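# Set the control box dial to 6

## Task

Rotate the dial on the control box until it points at 6, and make sure the control box is still upright afterwards.

## Robot and tools

Robot: two arms on a table. left_arm carries a left hand and has its base at (0, +0.318, 0) m; right_arm carries a right hand and has its base at (-0.016, -0.278, 0) m. Both bases are turned only slightly about z. The scene frame has its origin at table height, midway between the nominal bases. +z is up, +x points out over the table, and +y points toward left_arm. These are not image sides. A camera stand sits behind the arms.

Hand point: a point that moves with each palm, 0.05 m in front of it and 0.15 m out from the wrist face. Its +z runs along the straight fingers and +y points out of the palm. On the right hand +x runs across the palm away from the thumb; on the left hand +x points toward the thumb. Straight fingertips end 0.06 to 0.07 m beyond the point along +z, about 0.06 m behind it along -y. A wrist bracket on the little-finger side reaches 0.10 m across the palm and can strike things.

The 28-number row. Every number lies in [-1, 1], and both arms always appear in the row. The numbers run in this order:
- 1-6: left_arm dx, dy, dz, rx, ry, rz
- 7-12: left hand thumb_turn, thumb_bend, index, middle, ring, little
- 13-14: left force_limit, speed
- 15-28: the same fourteen for right_arm and its hand

Pose numbers are offsets, not poses. They are counted from that arm's current Hand target and run along the Hand target's own axes. 1.0 means 0.6 m, or 180 degrees for rx, ry, rz, which together form one rotation vector. Sending six zeros asks the arm to return to its Hand target. Repeating an offset moves the arm further.

Hand motors: -1 is open and +1 is closed. For thumb_turn, +1 puts the thumb in front of the palm. force_limit runs linearly from about 0 N at -1 to 10 N at +1 (15 N for the two thumb motors). speed rises from near zero at -1 to full speed at +0.48 and stays full up to +1. There is no 'no change' value. To keep a hand as it is, repeat the last eight numbers you sent for it. If you have sent nothing for it yet, send its hand_measured, hand_force_limit and hand_speed instead. A motor only starts when its target changes by 0.002 or more. For a gentle grip, close at speed -0.94 or lower.

Tools:
- execute_actions(actions, cameras): actions is a list of actions. Each action is a table of up to 15 rows, one row per 1/30 s step. A short table holds its last row. Every row's offsets count from the Hand target at the start of that action, not from the previous row.
- move(target, speed, blend, blocking, cameras): steers each hand point in a straight line toward the offset in target, measured from its Hand target. target is one row, or a list of up to 15 rows that all count from the same start. speed is in m/s, from 0.002 to 4.3, default 0.25; turning is capped at twice that in rad/s. blend, in metres, rounds the corners of a list; the default 0 stops at each target. A move lasts at most 10 s. It does not avoid obstacles or the other arm.
- wait(seconds 0-10): lets the scene run while each arm holds its last command.
- stop: brakes a running move.
- zoom_image(camera, region [x0, y0, x1, y1]): region is in pixels, at most 504 by 504, taken from the newest image of that camera.
- show_instructions: shows the reference pages.
- finished_scene: ends the scene.

Cameras: cam_head_left, cam_head_right, cam_high, cam_low, cam_left_wrist, cam_right_wrist, each 896x504. ["all"] shows every camera. An empty actions list returns images by default.

Results:
- end_effector_position (m) and end_effector_quat_wxyz are in the scene frame. They may be off by a few cm.
- Hand target is the last commanded pose after clipping. The next offsets count from it.
- hand_measured, hand_stopped_by and hand_load_n follow the motor order above. hand_stopped_by reads moving, target, force, stalled or fault. hand_load_n is positive when something pushes a finger open.
- move: reports how the move ended (done, off_target, moving, held, fault) and which limits acted. limits=paced means the pose was clipped; limits=held means steps were withheld. done means the arm is within 10 mm and 2 degrees.
- Joint torques include the arm's own weight. Numbers 3 and 4 wrap at ±28 N m.

Habits of the arm:
- Commanded orientation is clipped to within 40 degrees of the measured one at every step.
- Hands often rest 1 to 3 cm short of the target, usually low, because of friction and sag. That alone is not a sign of contact. Another command, even all zeros, asks for the target again; if it still falls short, send the missing distance as an offset.
- A stopped arm keeps pushing. To end a push, command a target back past the hand point.
- Avoid paths close to an arm's own base.

Avoid:
- knocking the control box over or letting anything fall off the table;
- fast impacts and hard presses on fixed or heavy objects;
- any contact between the two arms or hands;
- excessive finger force;
- long stretched-out holds that heat the motors. At 100 °C the arm goes limp for 30 to 60 s; a MOTOR HOT line may warn first.

End with finished_scene only once the dial reads 6 without the robot holding it.

Each tool is called in YAML: its name, and indented under it one key for each argument.

Reference images:

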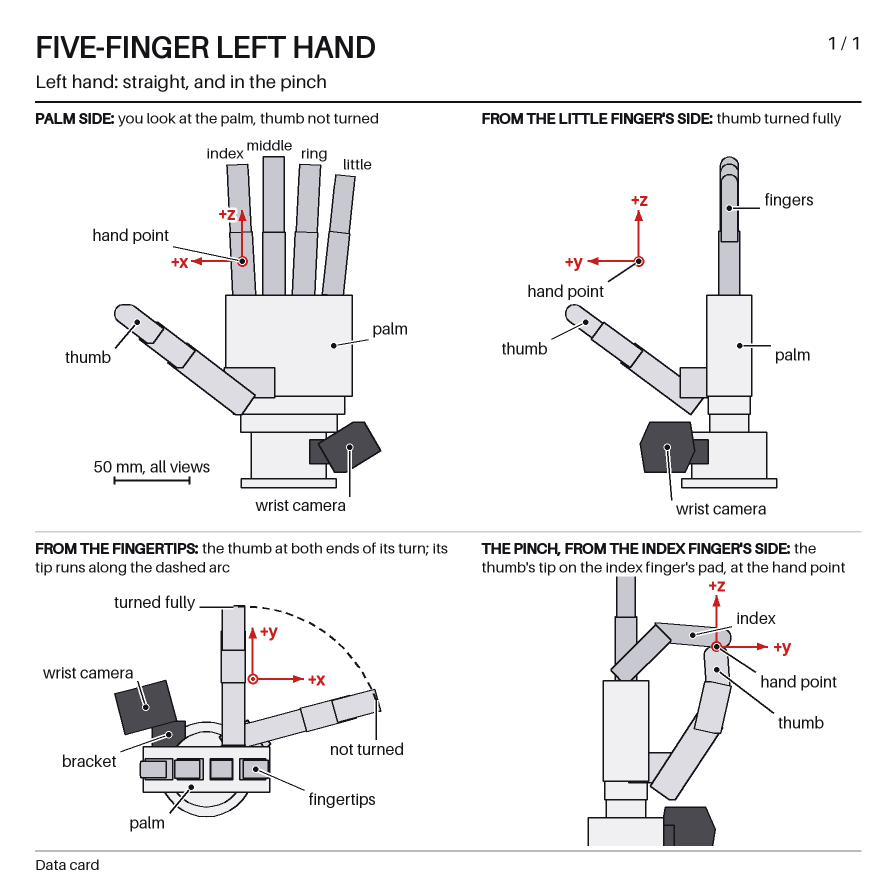

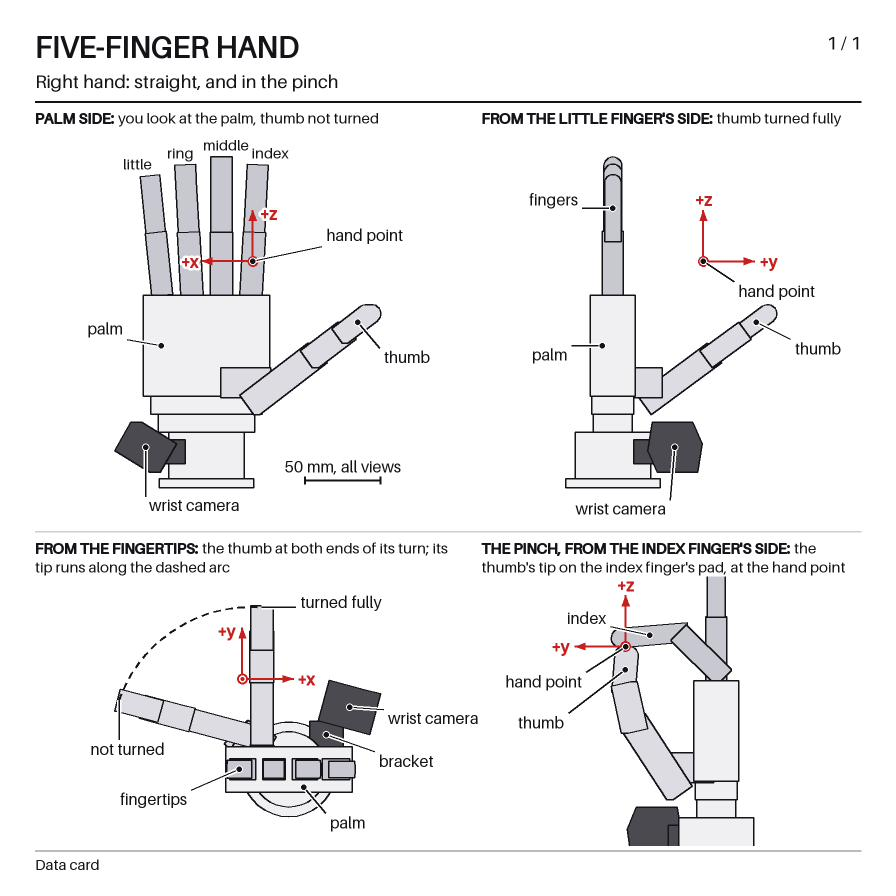

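## Session

execute_actions:
  actions: []

Scene clock: 0.00 s.
left_arm: end_effector_position=(+0.3224, +0.3518, +0.2498) hand_measured=(-1.000, -1.000, -1.000, -1.000, -1.000, -1.000) hand_load_n=(+0.0, +0.0, +0.0, +0.0, +0.0, +0.0) hand_stopped_by=(target, target, target, target, target, target) hand_force_limit=0.00 hand_speed=-0.80 end_effector_quat_wxyz=(-0.009, -0.035, +0.999, -0.007) | right_arm: end_effector_position=(+0.5523, -0.3425, +0.1824) hand_measured=(-1.000, -1.000, -1.000, -1.000, -1.000, -1.000) hand_load_n=(+0.0, +0.0, +0.0, +0.0, +0.0, +0.0) hand_stopped_by=(target, target, target, target, target, target) hand_force_limit=0.00 hand_speed=-0.80 end_effector_quat_wxyz=(-0.029, +0.962, +0.159, +0.218)
Joint positions: left_arm=[-0.091 1.285 1.299 -1.601 0.016 1.444] | right_arm=[-0.055 1.574 1.387 -0.962 -0.144 -1.912]
Joint velocities: within noise
Joint torques (N m): no reading
Motor temperatures (°C): left_arm=[29 31 30 29 28 29] | right_arm=[31 32 28 31 31 31]
Heat: left arm: hottest shoulder 31 °C; right arm: hottest shoulder 32 °C.
Hand target: left_arm +0.3300, +0.3521, +0.2590; +0.007, -0.037, +0.999, -0.007 | right_arm +0.5627, -0.3421, +0.1954; -0.027, +0.958, +0.161, +0.234

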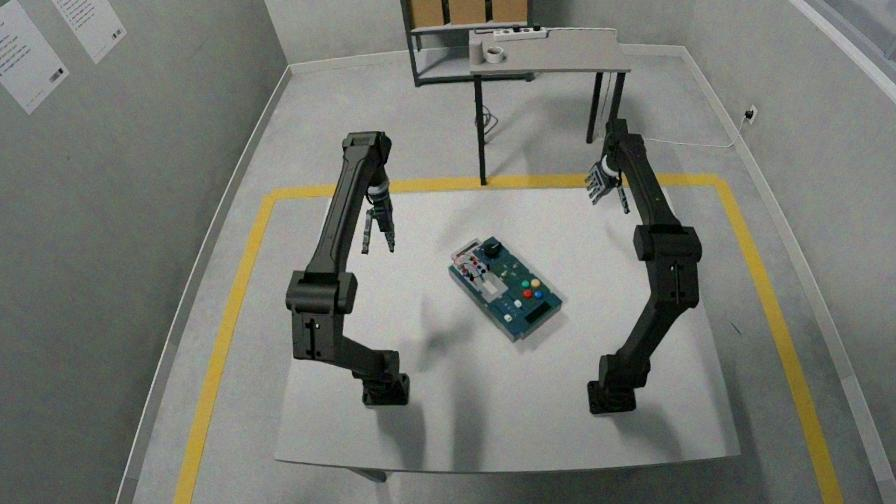

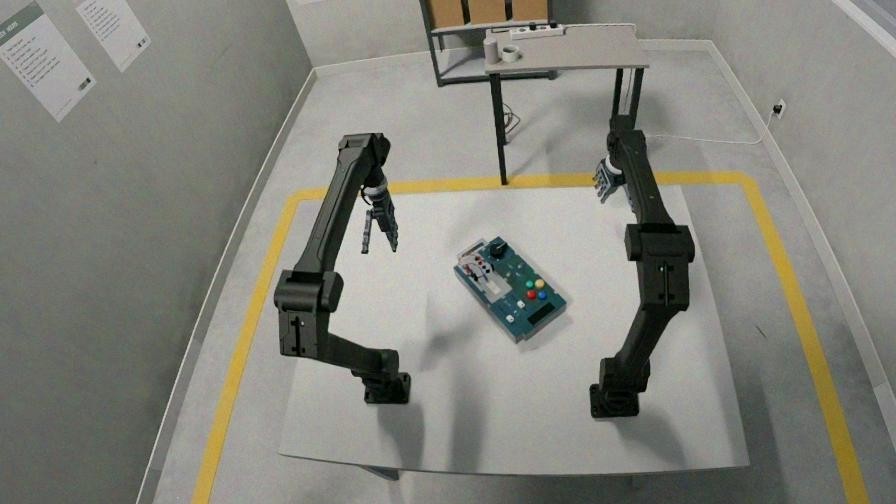

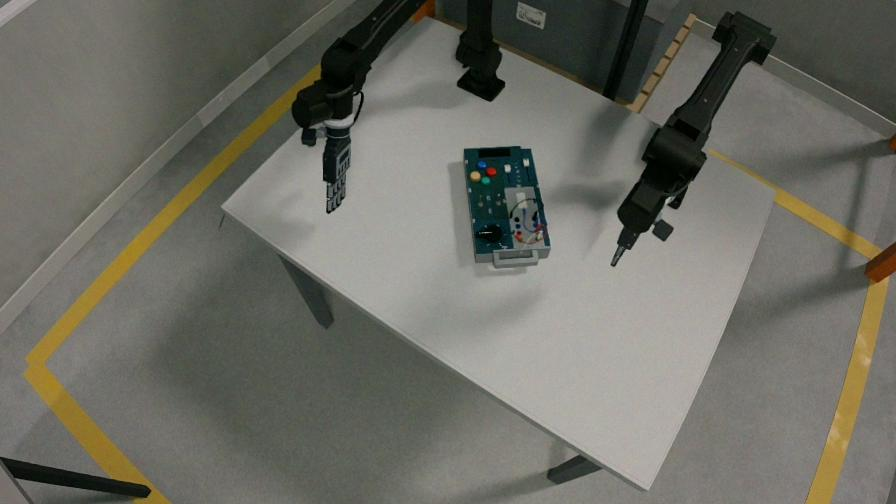

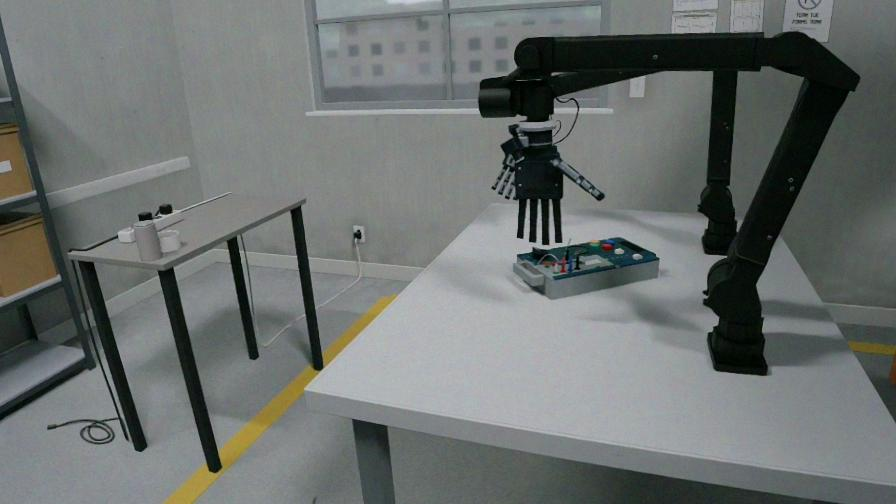

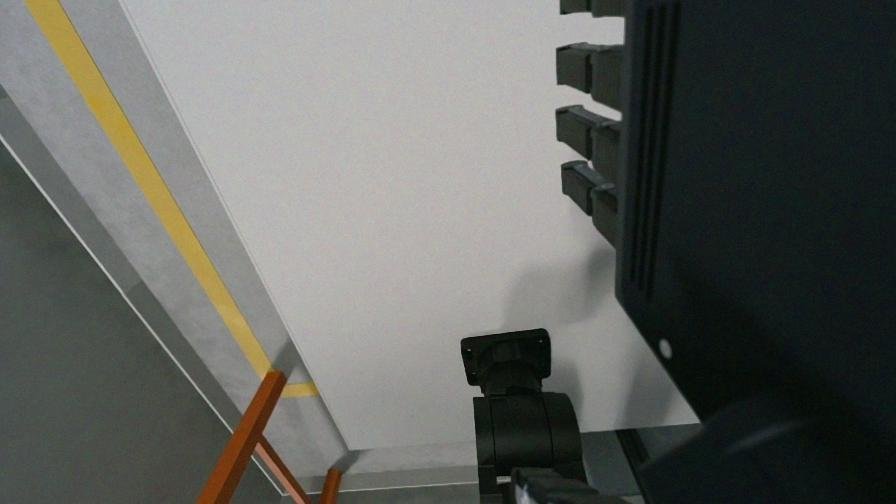

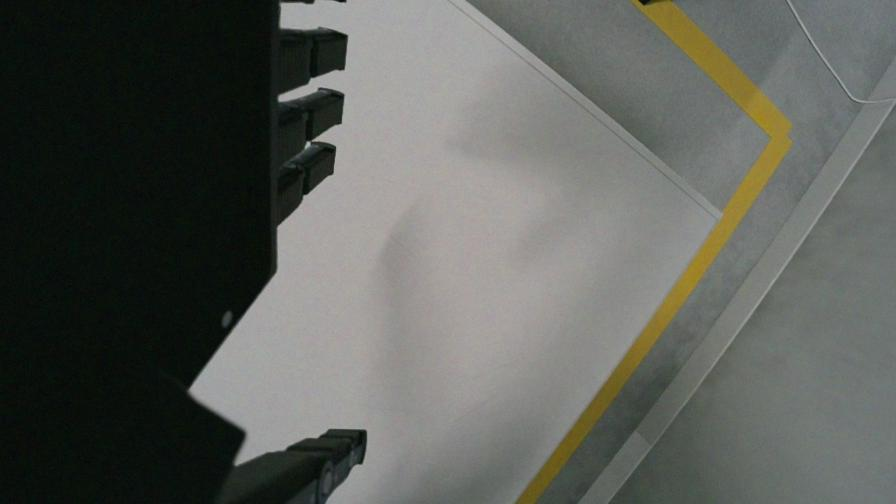

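zoom_image:
  camera: "cam_high"
  region: [450, 140, 570, 280]

zoom_image:
  camera: "cam_head_right"
  region: [445, 230, 575, 350]

zoom_image:
  camera: "cam_low"
  region: [490, 210, 680, 310]

zoom_image:
  camera: "cam_high"
  region: [468, 215, 512, 255]

Scaled by 3.600 from the camera's 896x504 image, which has a finer 1280x720 frame.

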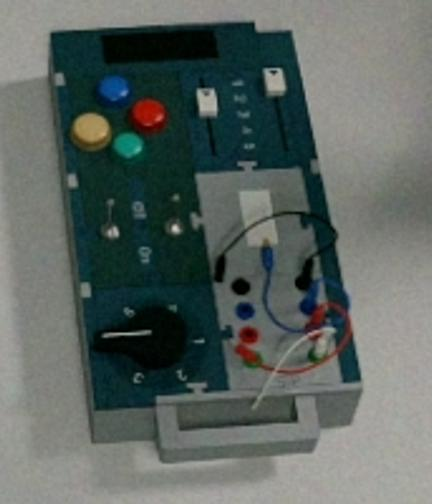

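Scaled by 3.877 from the camera's 896x504 image, which has a finer 1280x720 frame.

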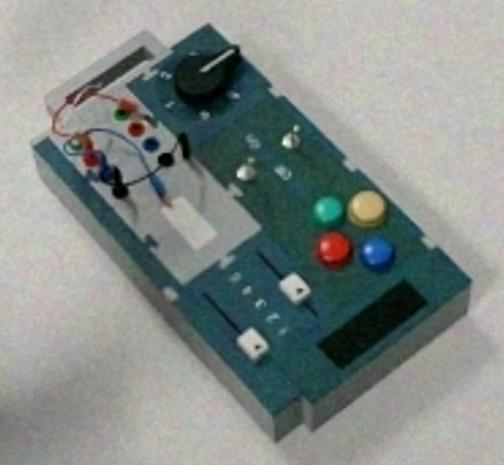

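Scaled by 2.653 from the camera's 896x504 image, which has a finer 1280x720 frame.

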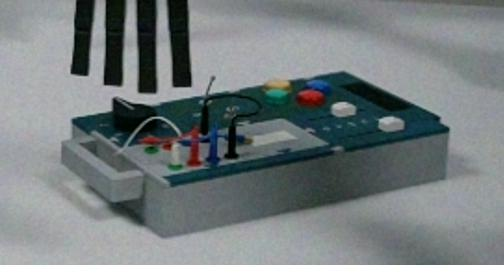

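Scaled by 11.455 from the camera's 896x504 image, which has a finer 1280x720 frame.

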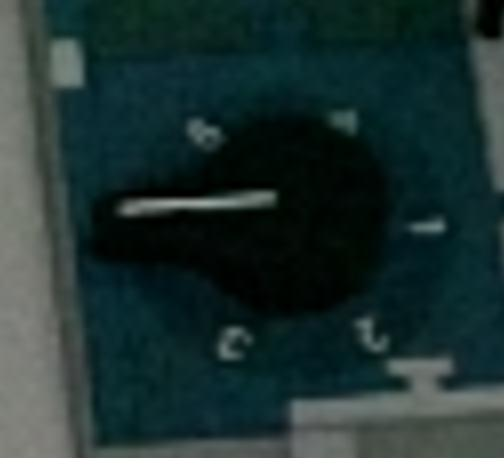

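zoom_image:
  camera: "cam_head_right"
  region: [480, 230, 520, 270]

zoom_image:
  camera: "cam_low"
  region: [510, 235, 580, 290]

Scaled by 12.600 from the camera's 896x504 image, which has a finer 1280x720 frame.

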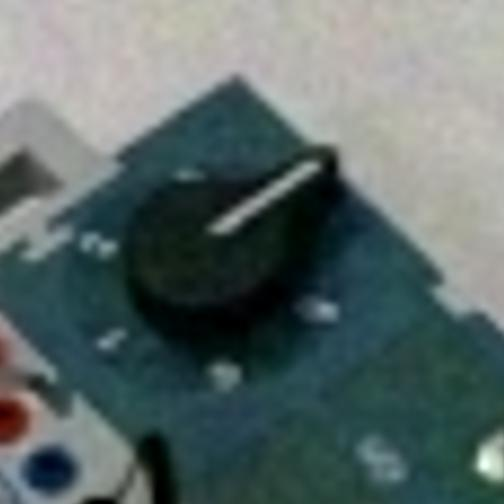

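Scaled by 7.200 from the camera's 896x504 image, which has a finer 1280x720 frame.

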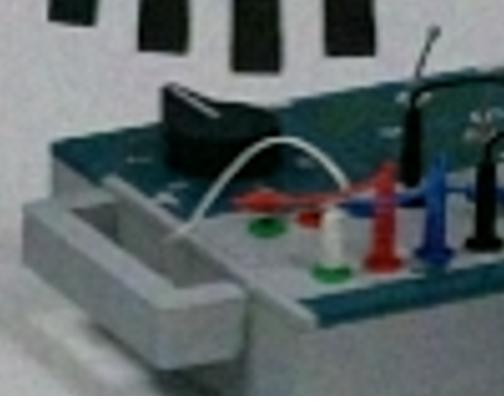

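move:
  target: [-0.015,-0.485,0.0,0,0,-0.11,-1,-1,-1,1,1,1,0,0,0,0,0,0,0,0,-1,-1,-1,-1,-1,-1,0,-0.8]
  speed: 0.25
  cameras: ["cam_left_wrist","cam_high"]

Scene clock: 6.33 s.
left_arm: end_effector_position=(+0.3476, +0.0715, +0.2492) hand_measured=(-1.000, -1.000, -1.000, +1.000, +1.000, +1.000) hand_load_n=(+0.0, +0.0, +0.0, +0.0, +0.5, +0.0) hand_stopped_by=(target, target, target, target, target, target) hand_force_limit=0.00 hand_speed=0.00 end_effector_quat_wxyz=(-0.008, -0.198, +0.980, +0.002) | right_arm: end_effector_position=(+0.5523, -0.3425, +0.1824) hand_measured=(-1.000, -1.000, -1.000, -1.000, -1.000, -1.000) hand_load_n=(+0.0, +0.5, +0.0, +0.0, +0.0, +0.5) hand_stopped_by=(target, target, target, target, target, target) hand_force_limit=0.00 hand_speed=-0.80 end_effector_quat_wxyz=(-0.029, +0.962, +0.159, +0.218)
Joint positions: left_arm=[-0.658 1.638 1.671 -1.618 0.01 0.548] | right_arm=[-0.055 1.574 1.387 -0.962 -0.144 -1.912]
Joint torques (N m): left_arm=[0.32 -10.29 12.55 0.02 -0.22 -0.04] | right_arm=[1.44 -11.52 11.37 0.65 0.06 0]
Heat: left arm: hottest shoulder 31 °C; right arm: hottest shoulder 32 °C.
Hand target: left_arm +0.3604, +0.0626, +0.2630; +0.006, -0.208, +0.978, -0.008 | right_arm +0.5627, -0.3421, +0.1954; -0.027, +0.958, +0.161, +0.234
Off the commanded pose: left_arm 0.021 m, 2 deg | right_arm 0.017 m, 2 deg.
move: off_target (left_arm, right_arm)
Images, in order (width x height): cam_high 896x504, cam_left_wrist 896x504.

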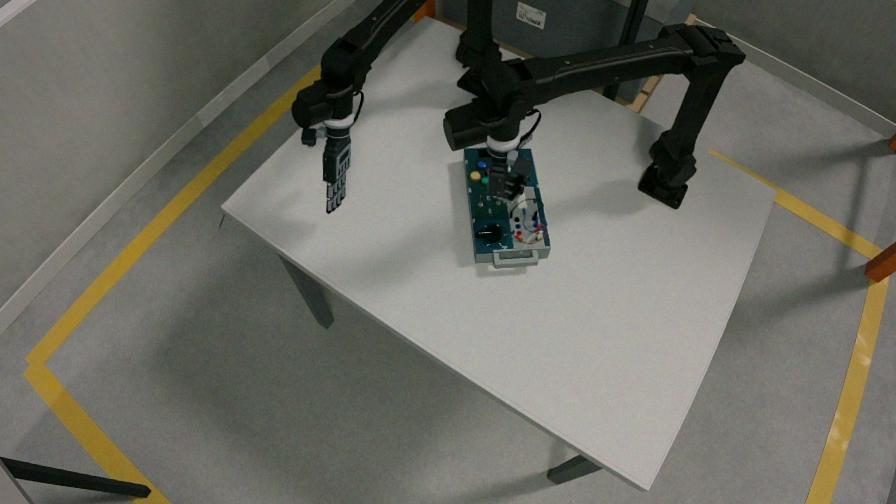

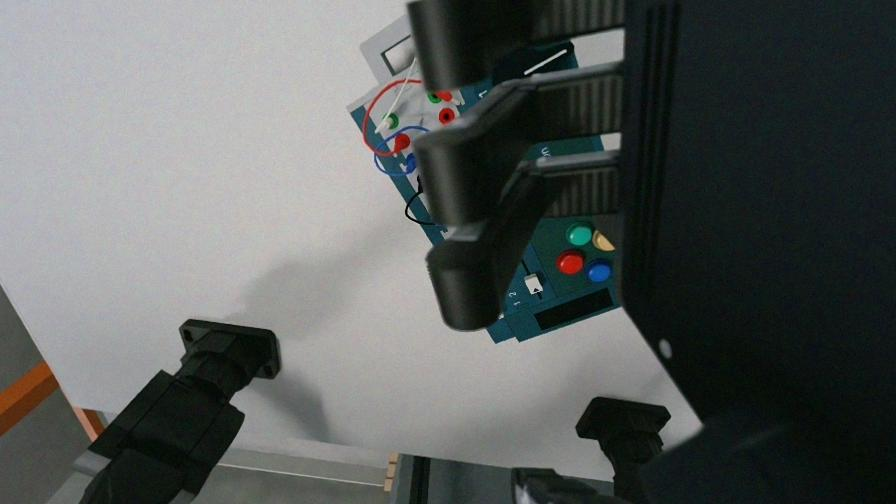

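move:
  target: [-0.036,-0.074,0.023,0,0,-0.367,-1,-1,-1,1,1,1,0,0,0,0,0,0,0,0,-1,-1,-1,-1,-1,-1,0,-0.8]
  speed: 0.4
  cameras: ["all"]

Scene clock: 11.07 s.
left_arm: end_effector_position=(+0.3815, +0.0380, +0.2421) hand_measured=(-1.000, -1.000, -1.000, +1.000, +1.000, +1.000) hand_load_n=(+0.0, +0.0, +0.0, +0.5, +0.0, +0.0) hand_stopped_by=(target, target, target, target, target, target) hand_force_limit=0.00 hand_speed=0.00 end_effector_quat_wxyz=(+0.005, +0.698, -0.716, -0.010) | right_arm: end_effector_position=(+0.5523, -0.3425, +0.1824) hand_measured=(-1.000, -1.000, -1.000, -1.000, -1.000, -1.000) hand_load_n=(+0.0, +0.0, +0.0, +0.0, +0.0, +0.0) hand_stopped_by=(target, target, target, target, target, target) hand_force_limit=0.00 hand_speed=-0.80 end_effector_quat_wxyz=(-0.029, +0.962, +0.159, +0.218)
Joint positions: left_arm=[-0.548 1.683 1.709 -1.618 0.004 -0.488] | right_arm=[-0.055 1.574 1.387 -0.962 -0.144 -1.912]
Joint torques (N m): left_arm=[0.97 -10.99 11.37 0.79 -0.15 -0.05] | right_arm=[1.44 -11.52 11.38 0.65 0.07 0]
Heat: left arm: hottest elbow 32 °C; right arm: hottest shoulder 32 °C.
Hand target: left_arm +0.3983, +0.0305, +0.2503; -0.001, +0.707, -0.707, +0.010 | right_arm +0.5627, -0.3421, +0.1954; -0.027, +0.958, +0.161, +0.234
Off the commanded pose: left_arm 0.020 m, 3 deg | right_arm 0.017 m, 2 deg.
move: off_target (left_arm, right_arm)

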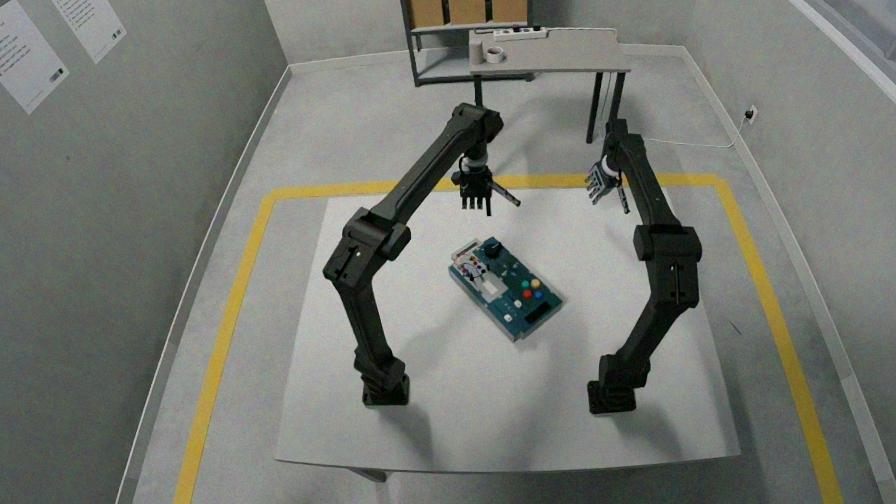

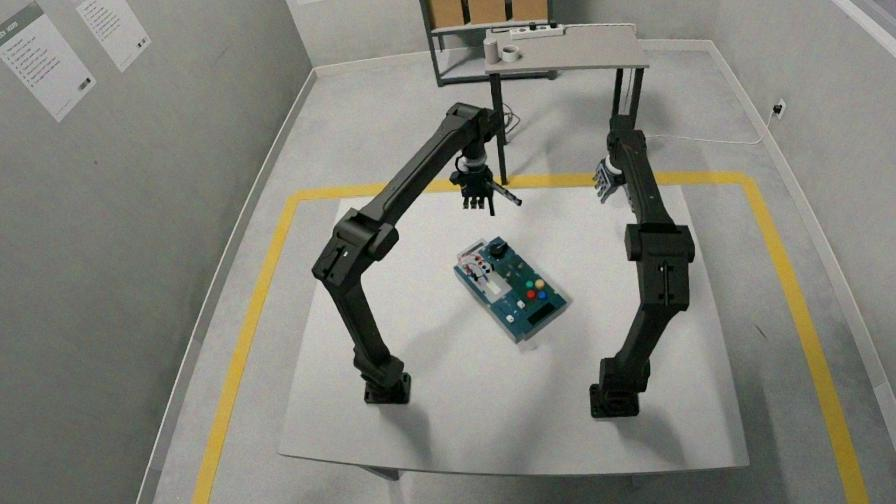

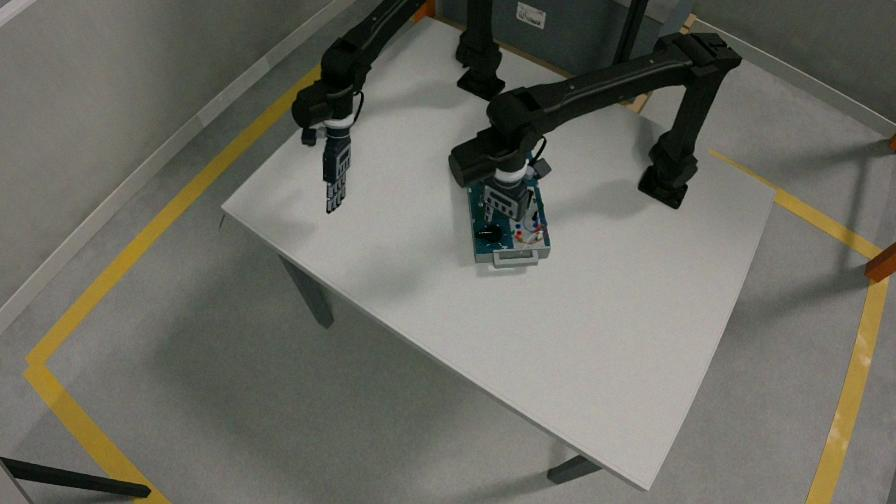

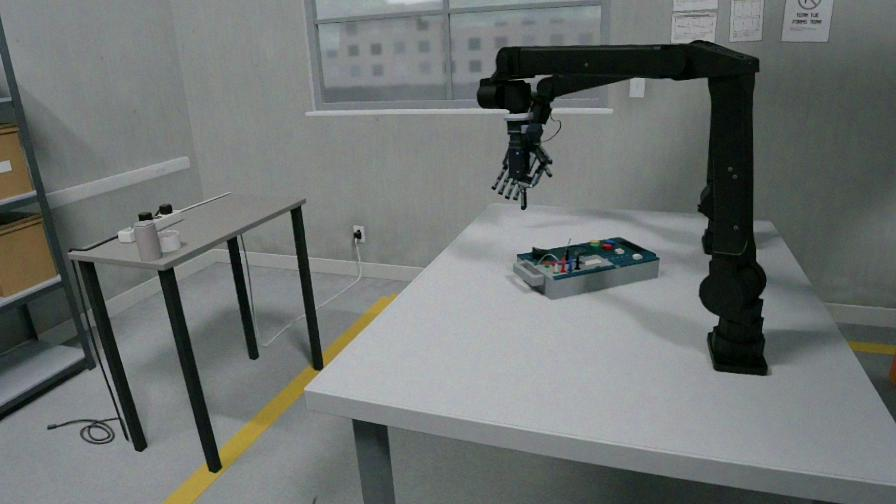

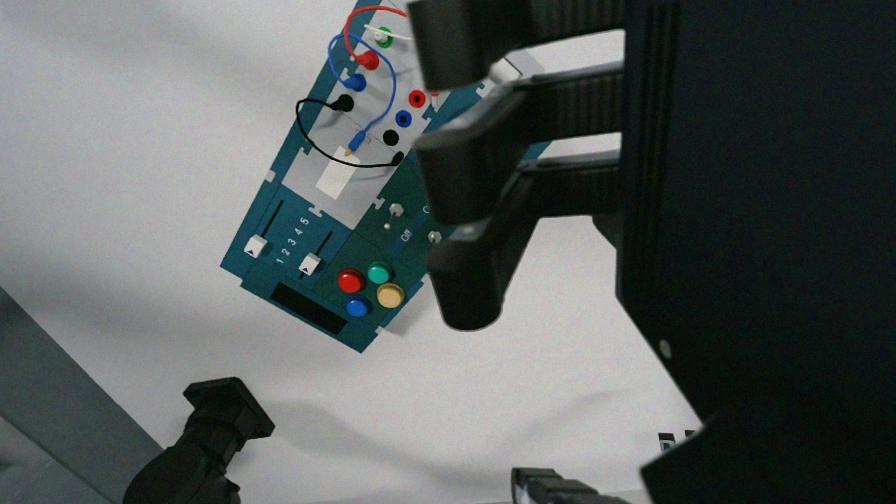

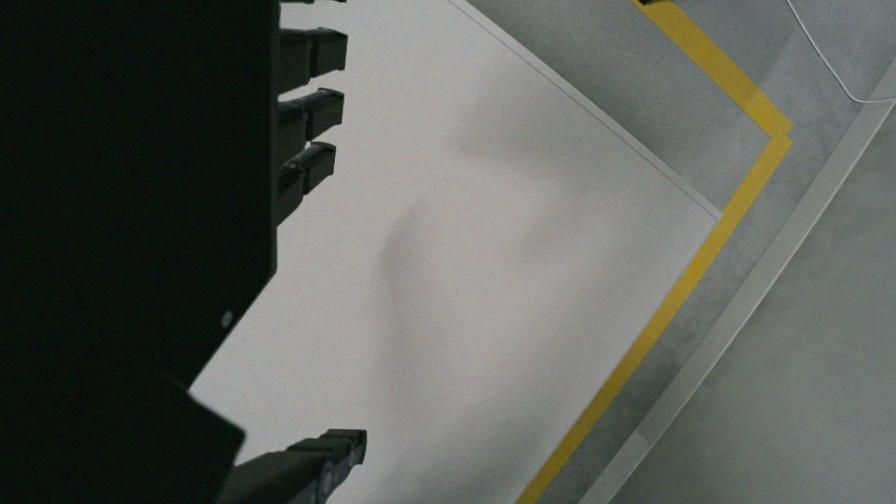

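move:
  target: [0,0,0.1,0,0,0,-1,-1,-1,1,1,1,0,0,0,0,0,0,0,0,-1,-1,-1,-1,-1,-1,0,-0.8]
  speed: 0.2
  cameras: ["cam_head_left","cam_head_right","cam_high","cam_low"]

zoom_image:
  camera: "cam_head_right"
  region: [440, 170, 560, 290]

zoom_image:
  camera: "cam_low"
  region: [480, 180, 620, 300]

zoom_image:
  camera: "cam_high"
  region: [440, 170, 560, 280]

Scene clock: 13.13 s.
left_arm: end_effector_position=(+0.3941, +0.0309, +0.2008) hand_measured=(-1.000, -1.000, -1.000, +1.000, +1.000, +1.000) hand_load_n=(+0.0, +0.0, +0.0, +0.0, +0.0, +0.0) hand_stopped_by=(target, target, target, target, target, target) hand_force_limit=0.00 hand_speed=0.00 end_effector_quat_wxyz=(-0.001, +0.699, -0.715, +0.011) | right_arm: end_effector_position=(+0.5523, -0.3425, +0.1824) hand_measured=(-1.000, -1.000, -1.000, -1.000, -1.000, -1.000) hand_load_n=(+0.0, +0.0, +0.0, +0.0, +0.0, +0.0) hand_stopped_by=(target, target, target, target, target, target) hand_force_limit=0.00 hand_speed=-0.80 end_effector_quat_wxyz=(-0.029, +0.962, +0.159, +0.218)
Joint positions: left_arm=[-0.548 1.694 1.619 -1.475 0.004 -0.49] | right_arm=[-0.055 1.574 1.387 -0.962 -0.144 -1.912]
Joint torques (N m): left_arm=[0.32 -11.4 7.06 1.35 -0.15 -0.05] | right_arm=[1.38 -11.46 11.38 0.65 0.07 0]
Heat: left arm: hottest elbow 32 °C; right arm: hottest shoulder 32 °C.
Hand target: left_arm +0.3992, +0.0298, +0.1903; -0.001, +0.707, -0.707, +0.010 | right_arm +0.5627, -0.3421, +0.1954; -0.027, +0.958, +0.161, +0.234
Off the commanded pose: left_arm 0.012 m, 1 deg | right_arm 0.017 m, 2 deg.
move: off_target (left_arm, right_arm)
Images, in order (width x height): cam_head_left 896x504, cam_head_right 896x504, cam_high 896x504, cam_low 896x504.

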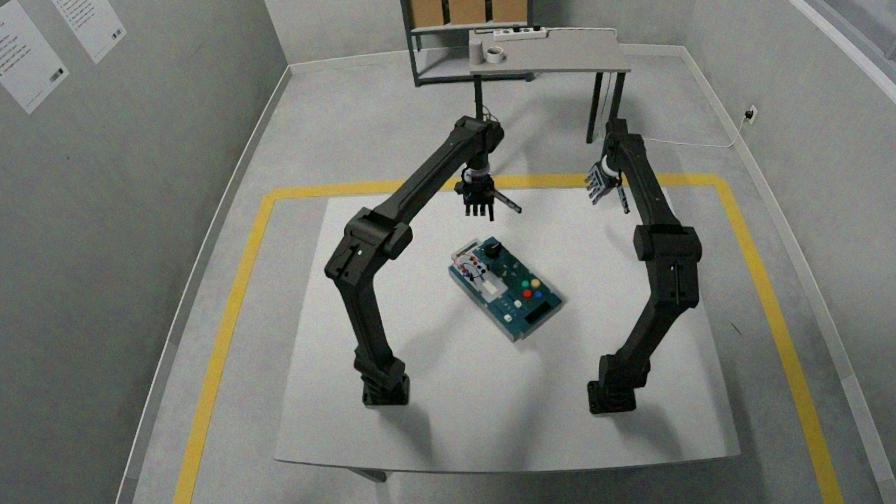

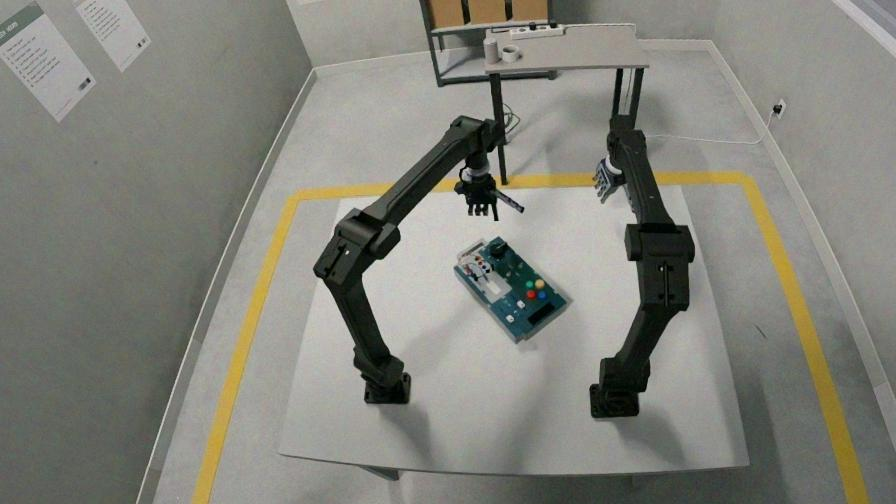

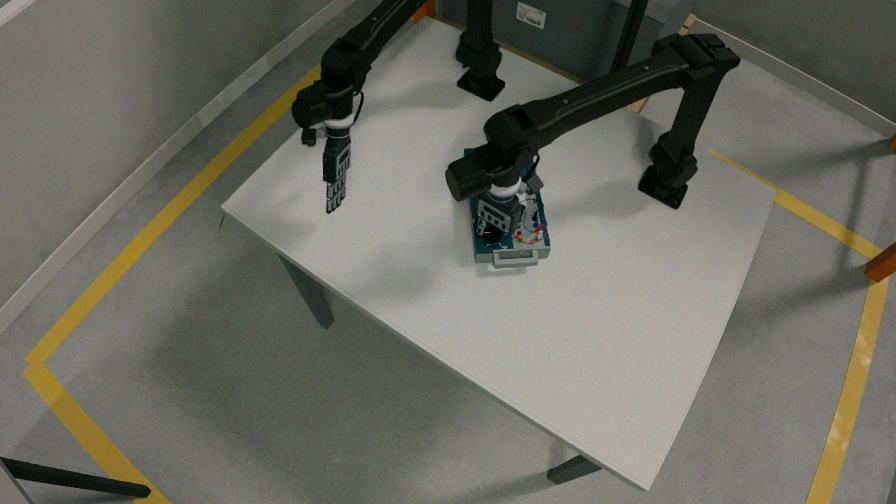

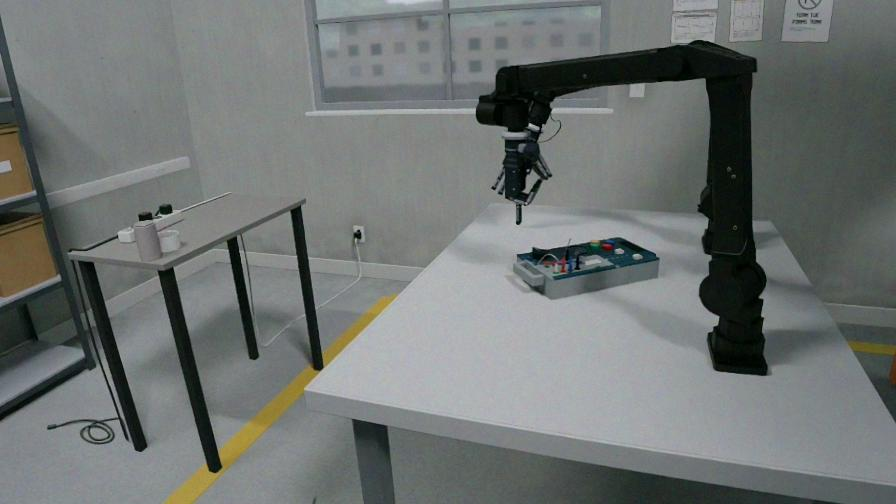

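Scaled by 4.200 from the camera's 896x504 image, which has a finer 1280x720 frame.

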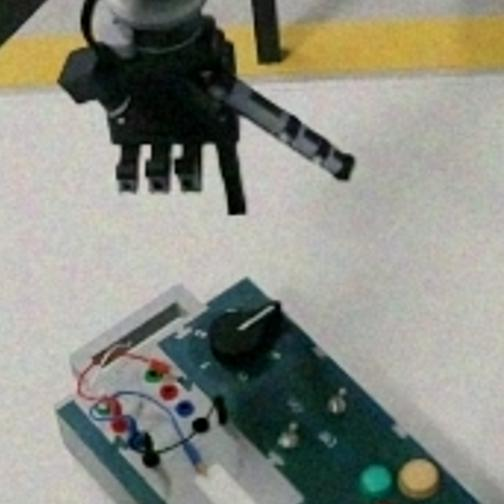

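Scaled by 3.600 from the camera's 896x504 image, which has a finer 1280x720 frame.

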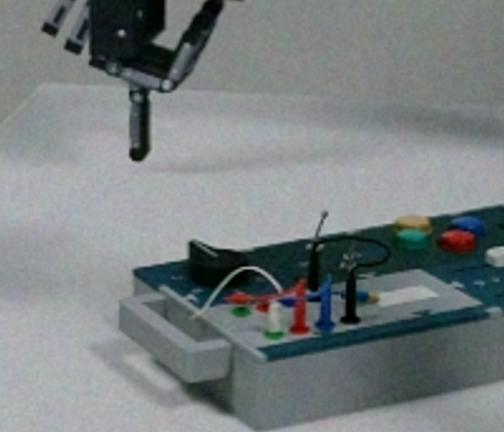

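Scaled by 4.200 from the camera's 896x504 image, which has a finer 1280x720 frame.

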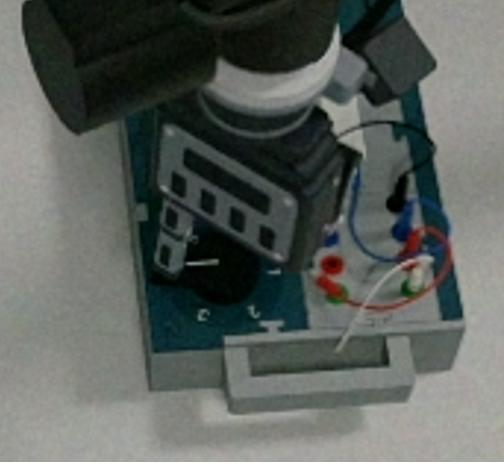

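zoom_image:
  camera: "cam_head_left"
  region: [470, 200, 530, 270]

Scaled by 7.200 from the camera's 896x504 image, which has a finer 1280x720 frame.

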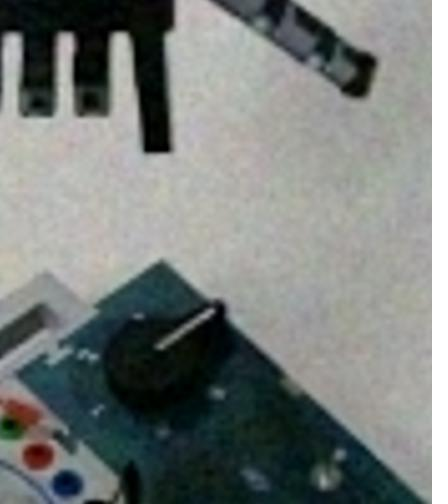

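move:
  target: [0,0.037,0.05,0,0,0,-1,-1,-1,1,1,1,0,0,0,0,0,0,0,0,-1,-1,-1,-1,-1,-1,0,-0.8]
  speed: 0.1
  cameras: ["cam_head_left","cam_high","cam_low"]

zoom_image:
  camera: "cam_head_left"
  region: [460, 200, 530, 270]

zoom_image:
  camera: "cam_low"
  region: [500, 210, 580, 290]

zoom_image:
  camera: "cam_high"
  region: [460, 200, 530, 260]

Scene clock: 15.27 s.
left_arm: end_effector_position=(+0.3790, +0.0350, +0.1547) hand_measured=(-1.000, -1.000, -1.000, +1.000, +1.000, +1.000) hand_load_n=(+0.0, +0.0, +0.0, +0.0, +0.0, +0.0) hand_stopped_by=(target, target, target, target, target, target) hand_force_limit=0.00 hand_speed=0.00 end_effector_quat_wxyz=(+0.004, +0.704, -0.710, -0.006) | right_arm: end_effector_position=(+0.5523, -0.3425, +0.1824) hand_measured=(-1.000, -1.000, -1.000, -1.000, -1.000, -1.000) hand_load_n=(+0.5, +0.0, +0.0, +0.0, +0.0, +0.0) hand_stopped_by=(target, target, target, target, target, target) hand_force_limit=0.00 hand_speed=-0.80 end_effector_quat_wxyz=(-0.029, +0.962, +0.159, +0.218)
Joint positions: left_arm=[-0.554 1.694 1.494 -1.385 0.004 -0.51] | right_arm=[-0.055 1.574 1.387 -0.962 -0.144 -1.912]
Joint torques (N m): left_arm=[-0.67 -14.04 6.83 1.1 -0.14 -0.06] | right_arm=[1.38 -11.52 11.37 0.65 0.06 0]
Motor temperatures (°C): left_arm=[29 31 32 29 28 29] | right_arm=[31 32 33 31 31 31]
Heat: left arm: hottest elbow 32 °C; right arm: hottest elbow 33 °C.
Hand target: left_arm +0.3774, +0.0294, +0.1599; -0.001, +0.707, -0.707, +0.010 | right_arm +0.5627, -0.3421, +0.1954; -0.027, +0.958, +0.161, +0.234
Off the commanded pose: left_arm 0.008 m, 2 deg | right_arm 0.017 m, 2 deg.
move: off_target (right_arm)
Images, in order (width x height): cam_head_left 896x504, cam_high 896x504, cam_low 896x504.

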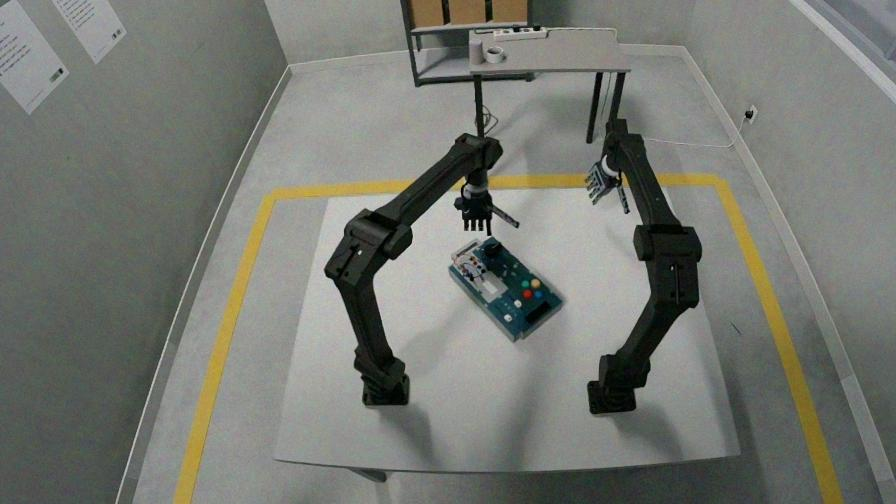

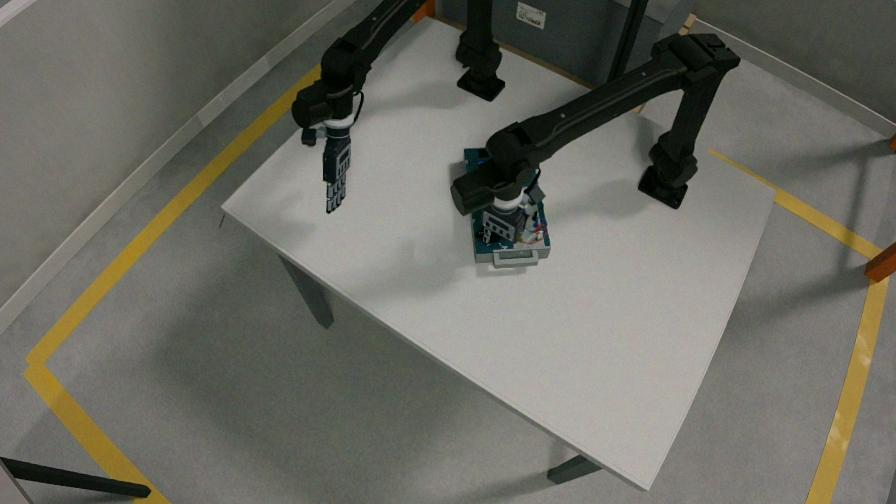

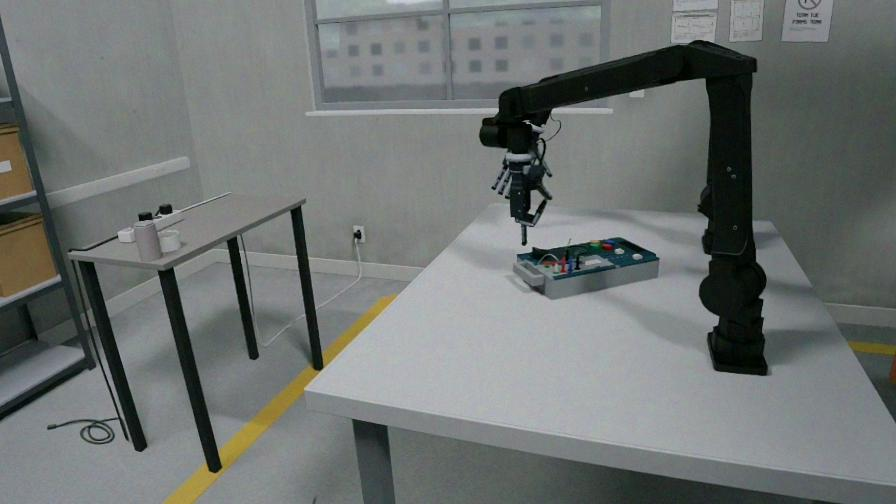

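Scaled by 7.200 from the camera's 896x504 image, which has a finer 1280x720 frame.

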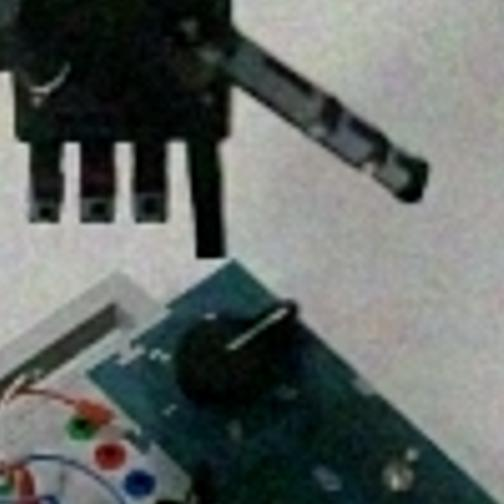

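Scaled by 6.300 from the camera's 896x504 image, which has a finer 1280x720 frame.

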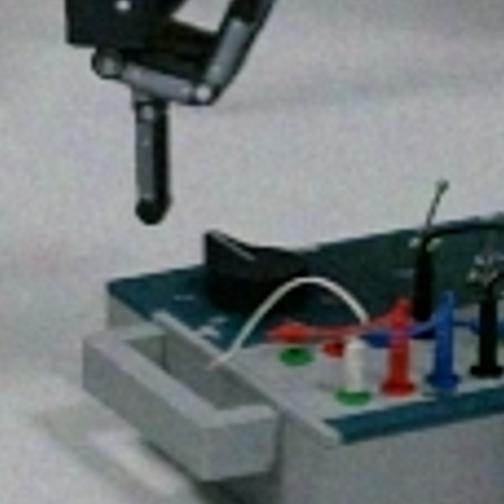

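Scaled by 7.200 from the camera's 896x504 image, which has a finer 1280x720 frame.

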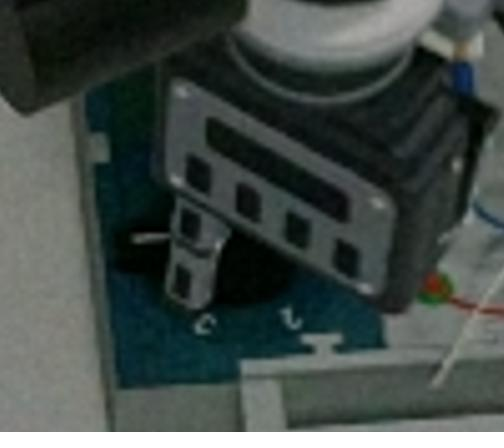

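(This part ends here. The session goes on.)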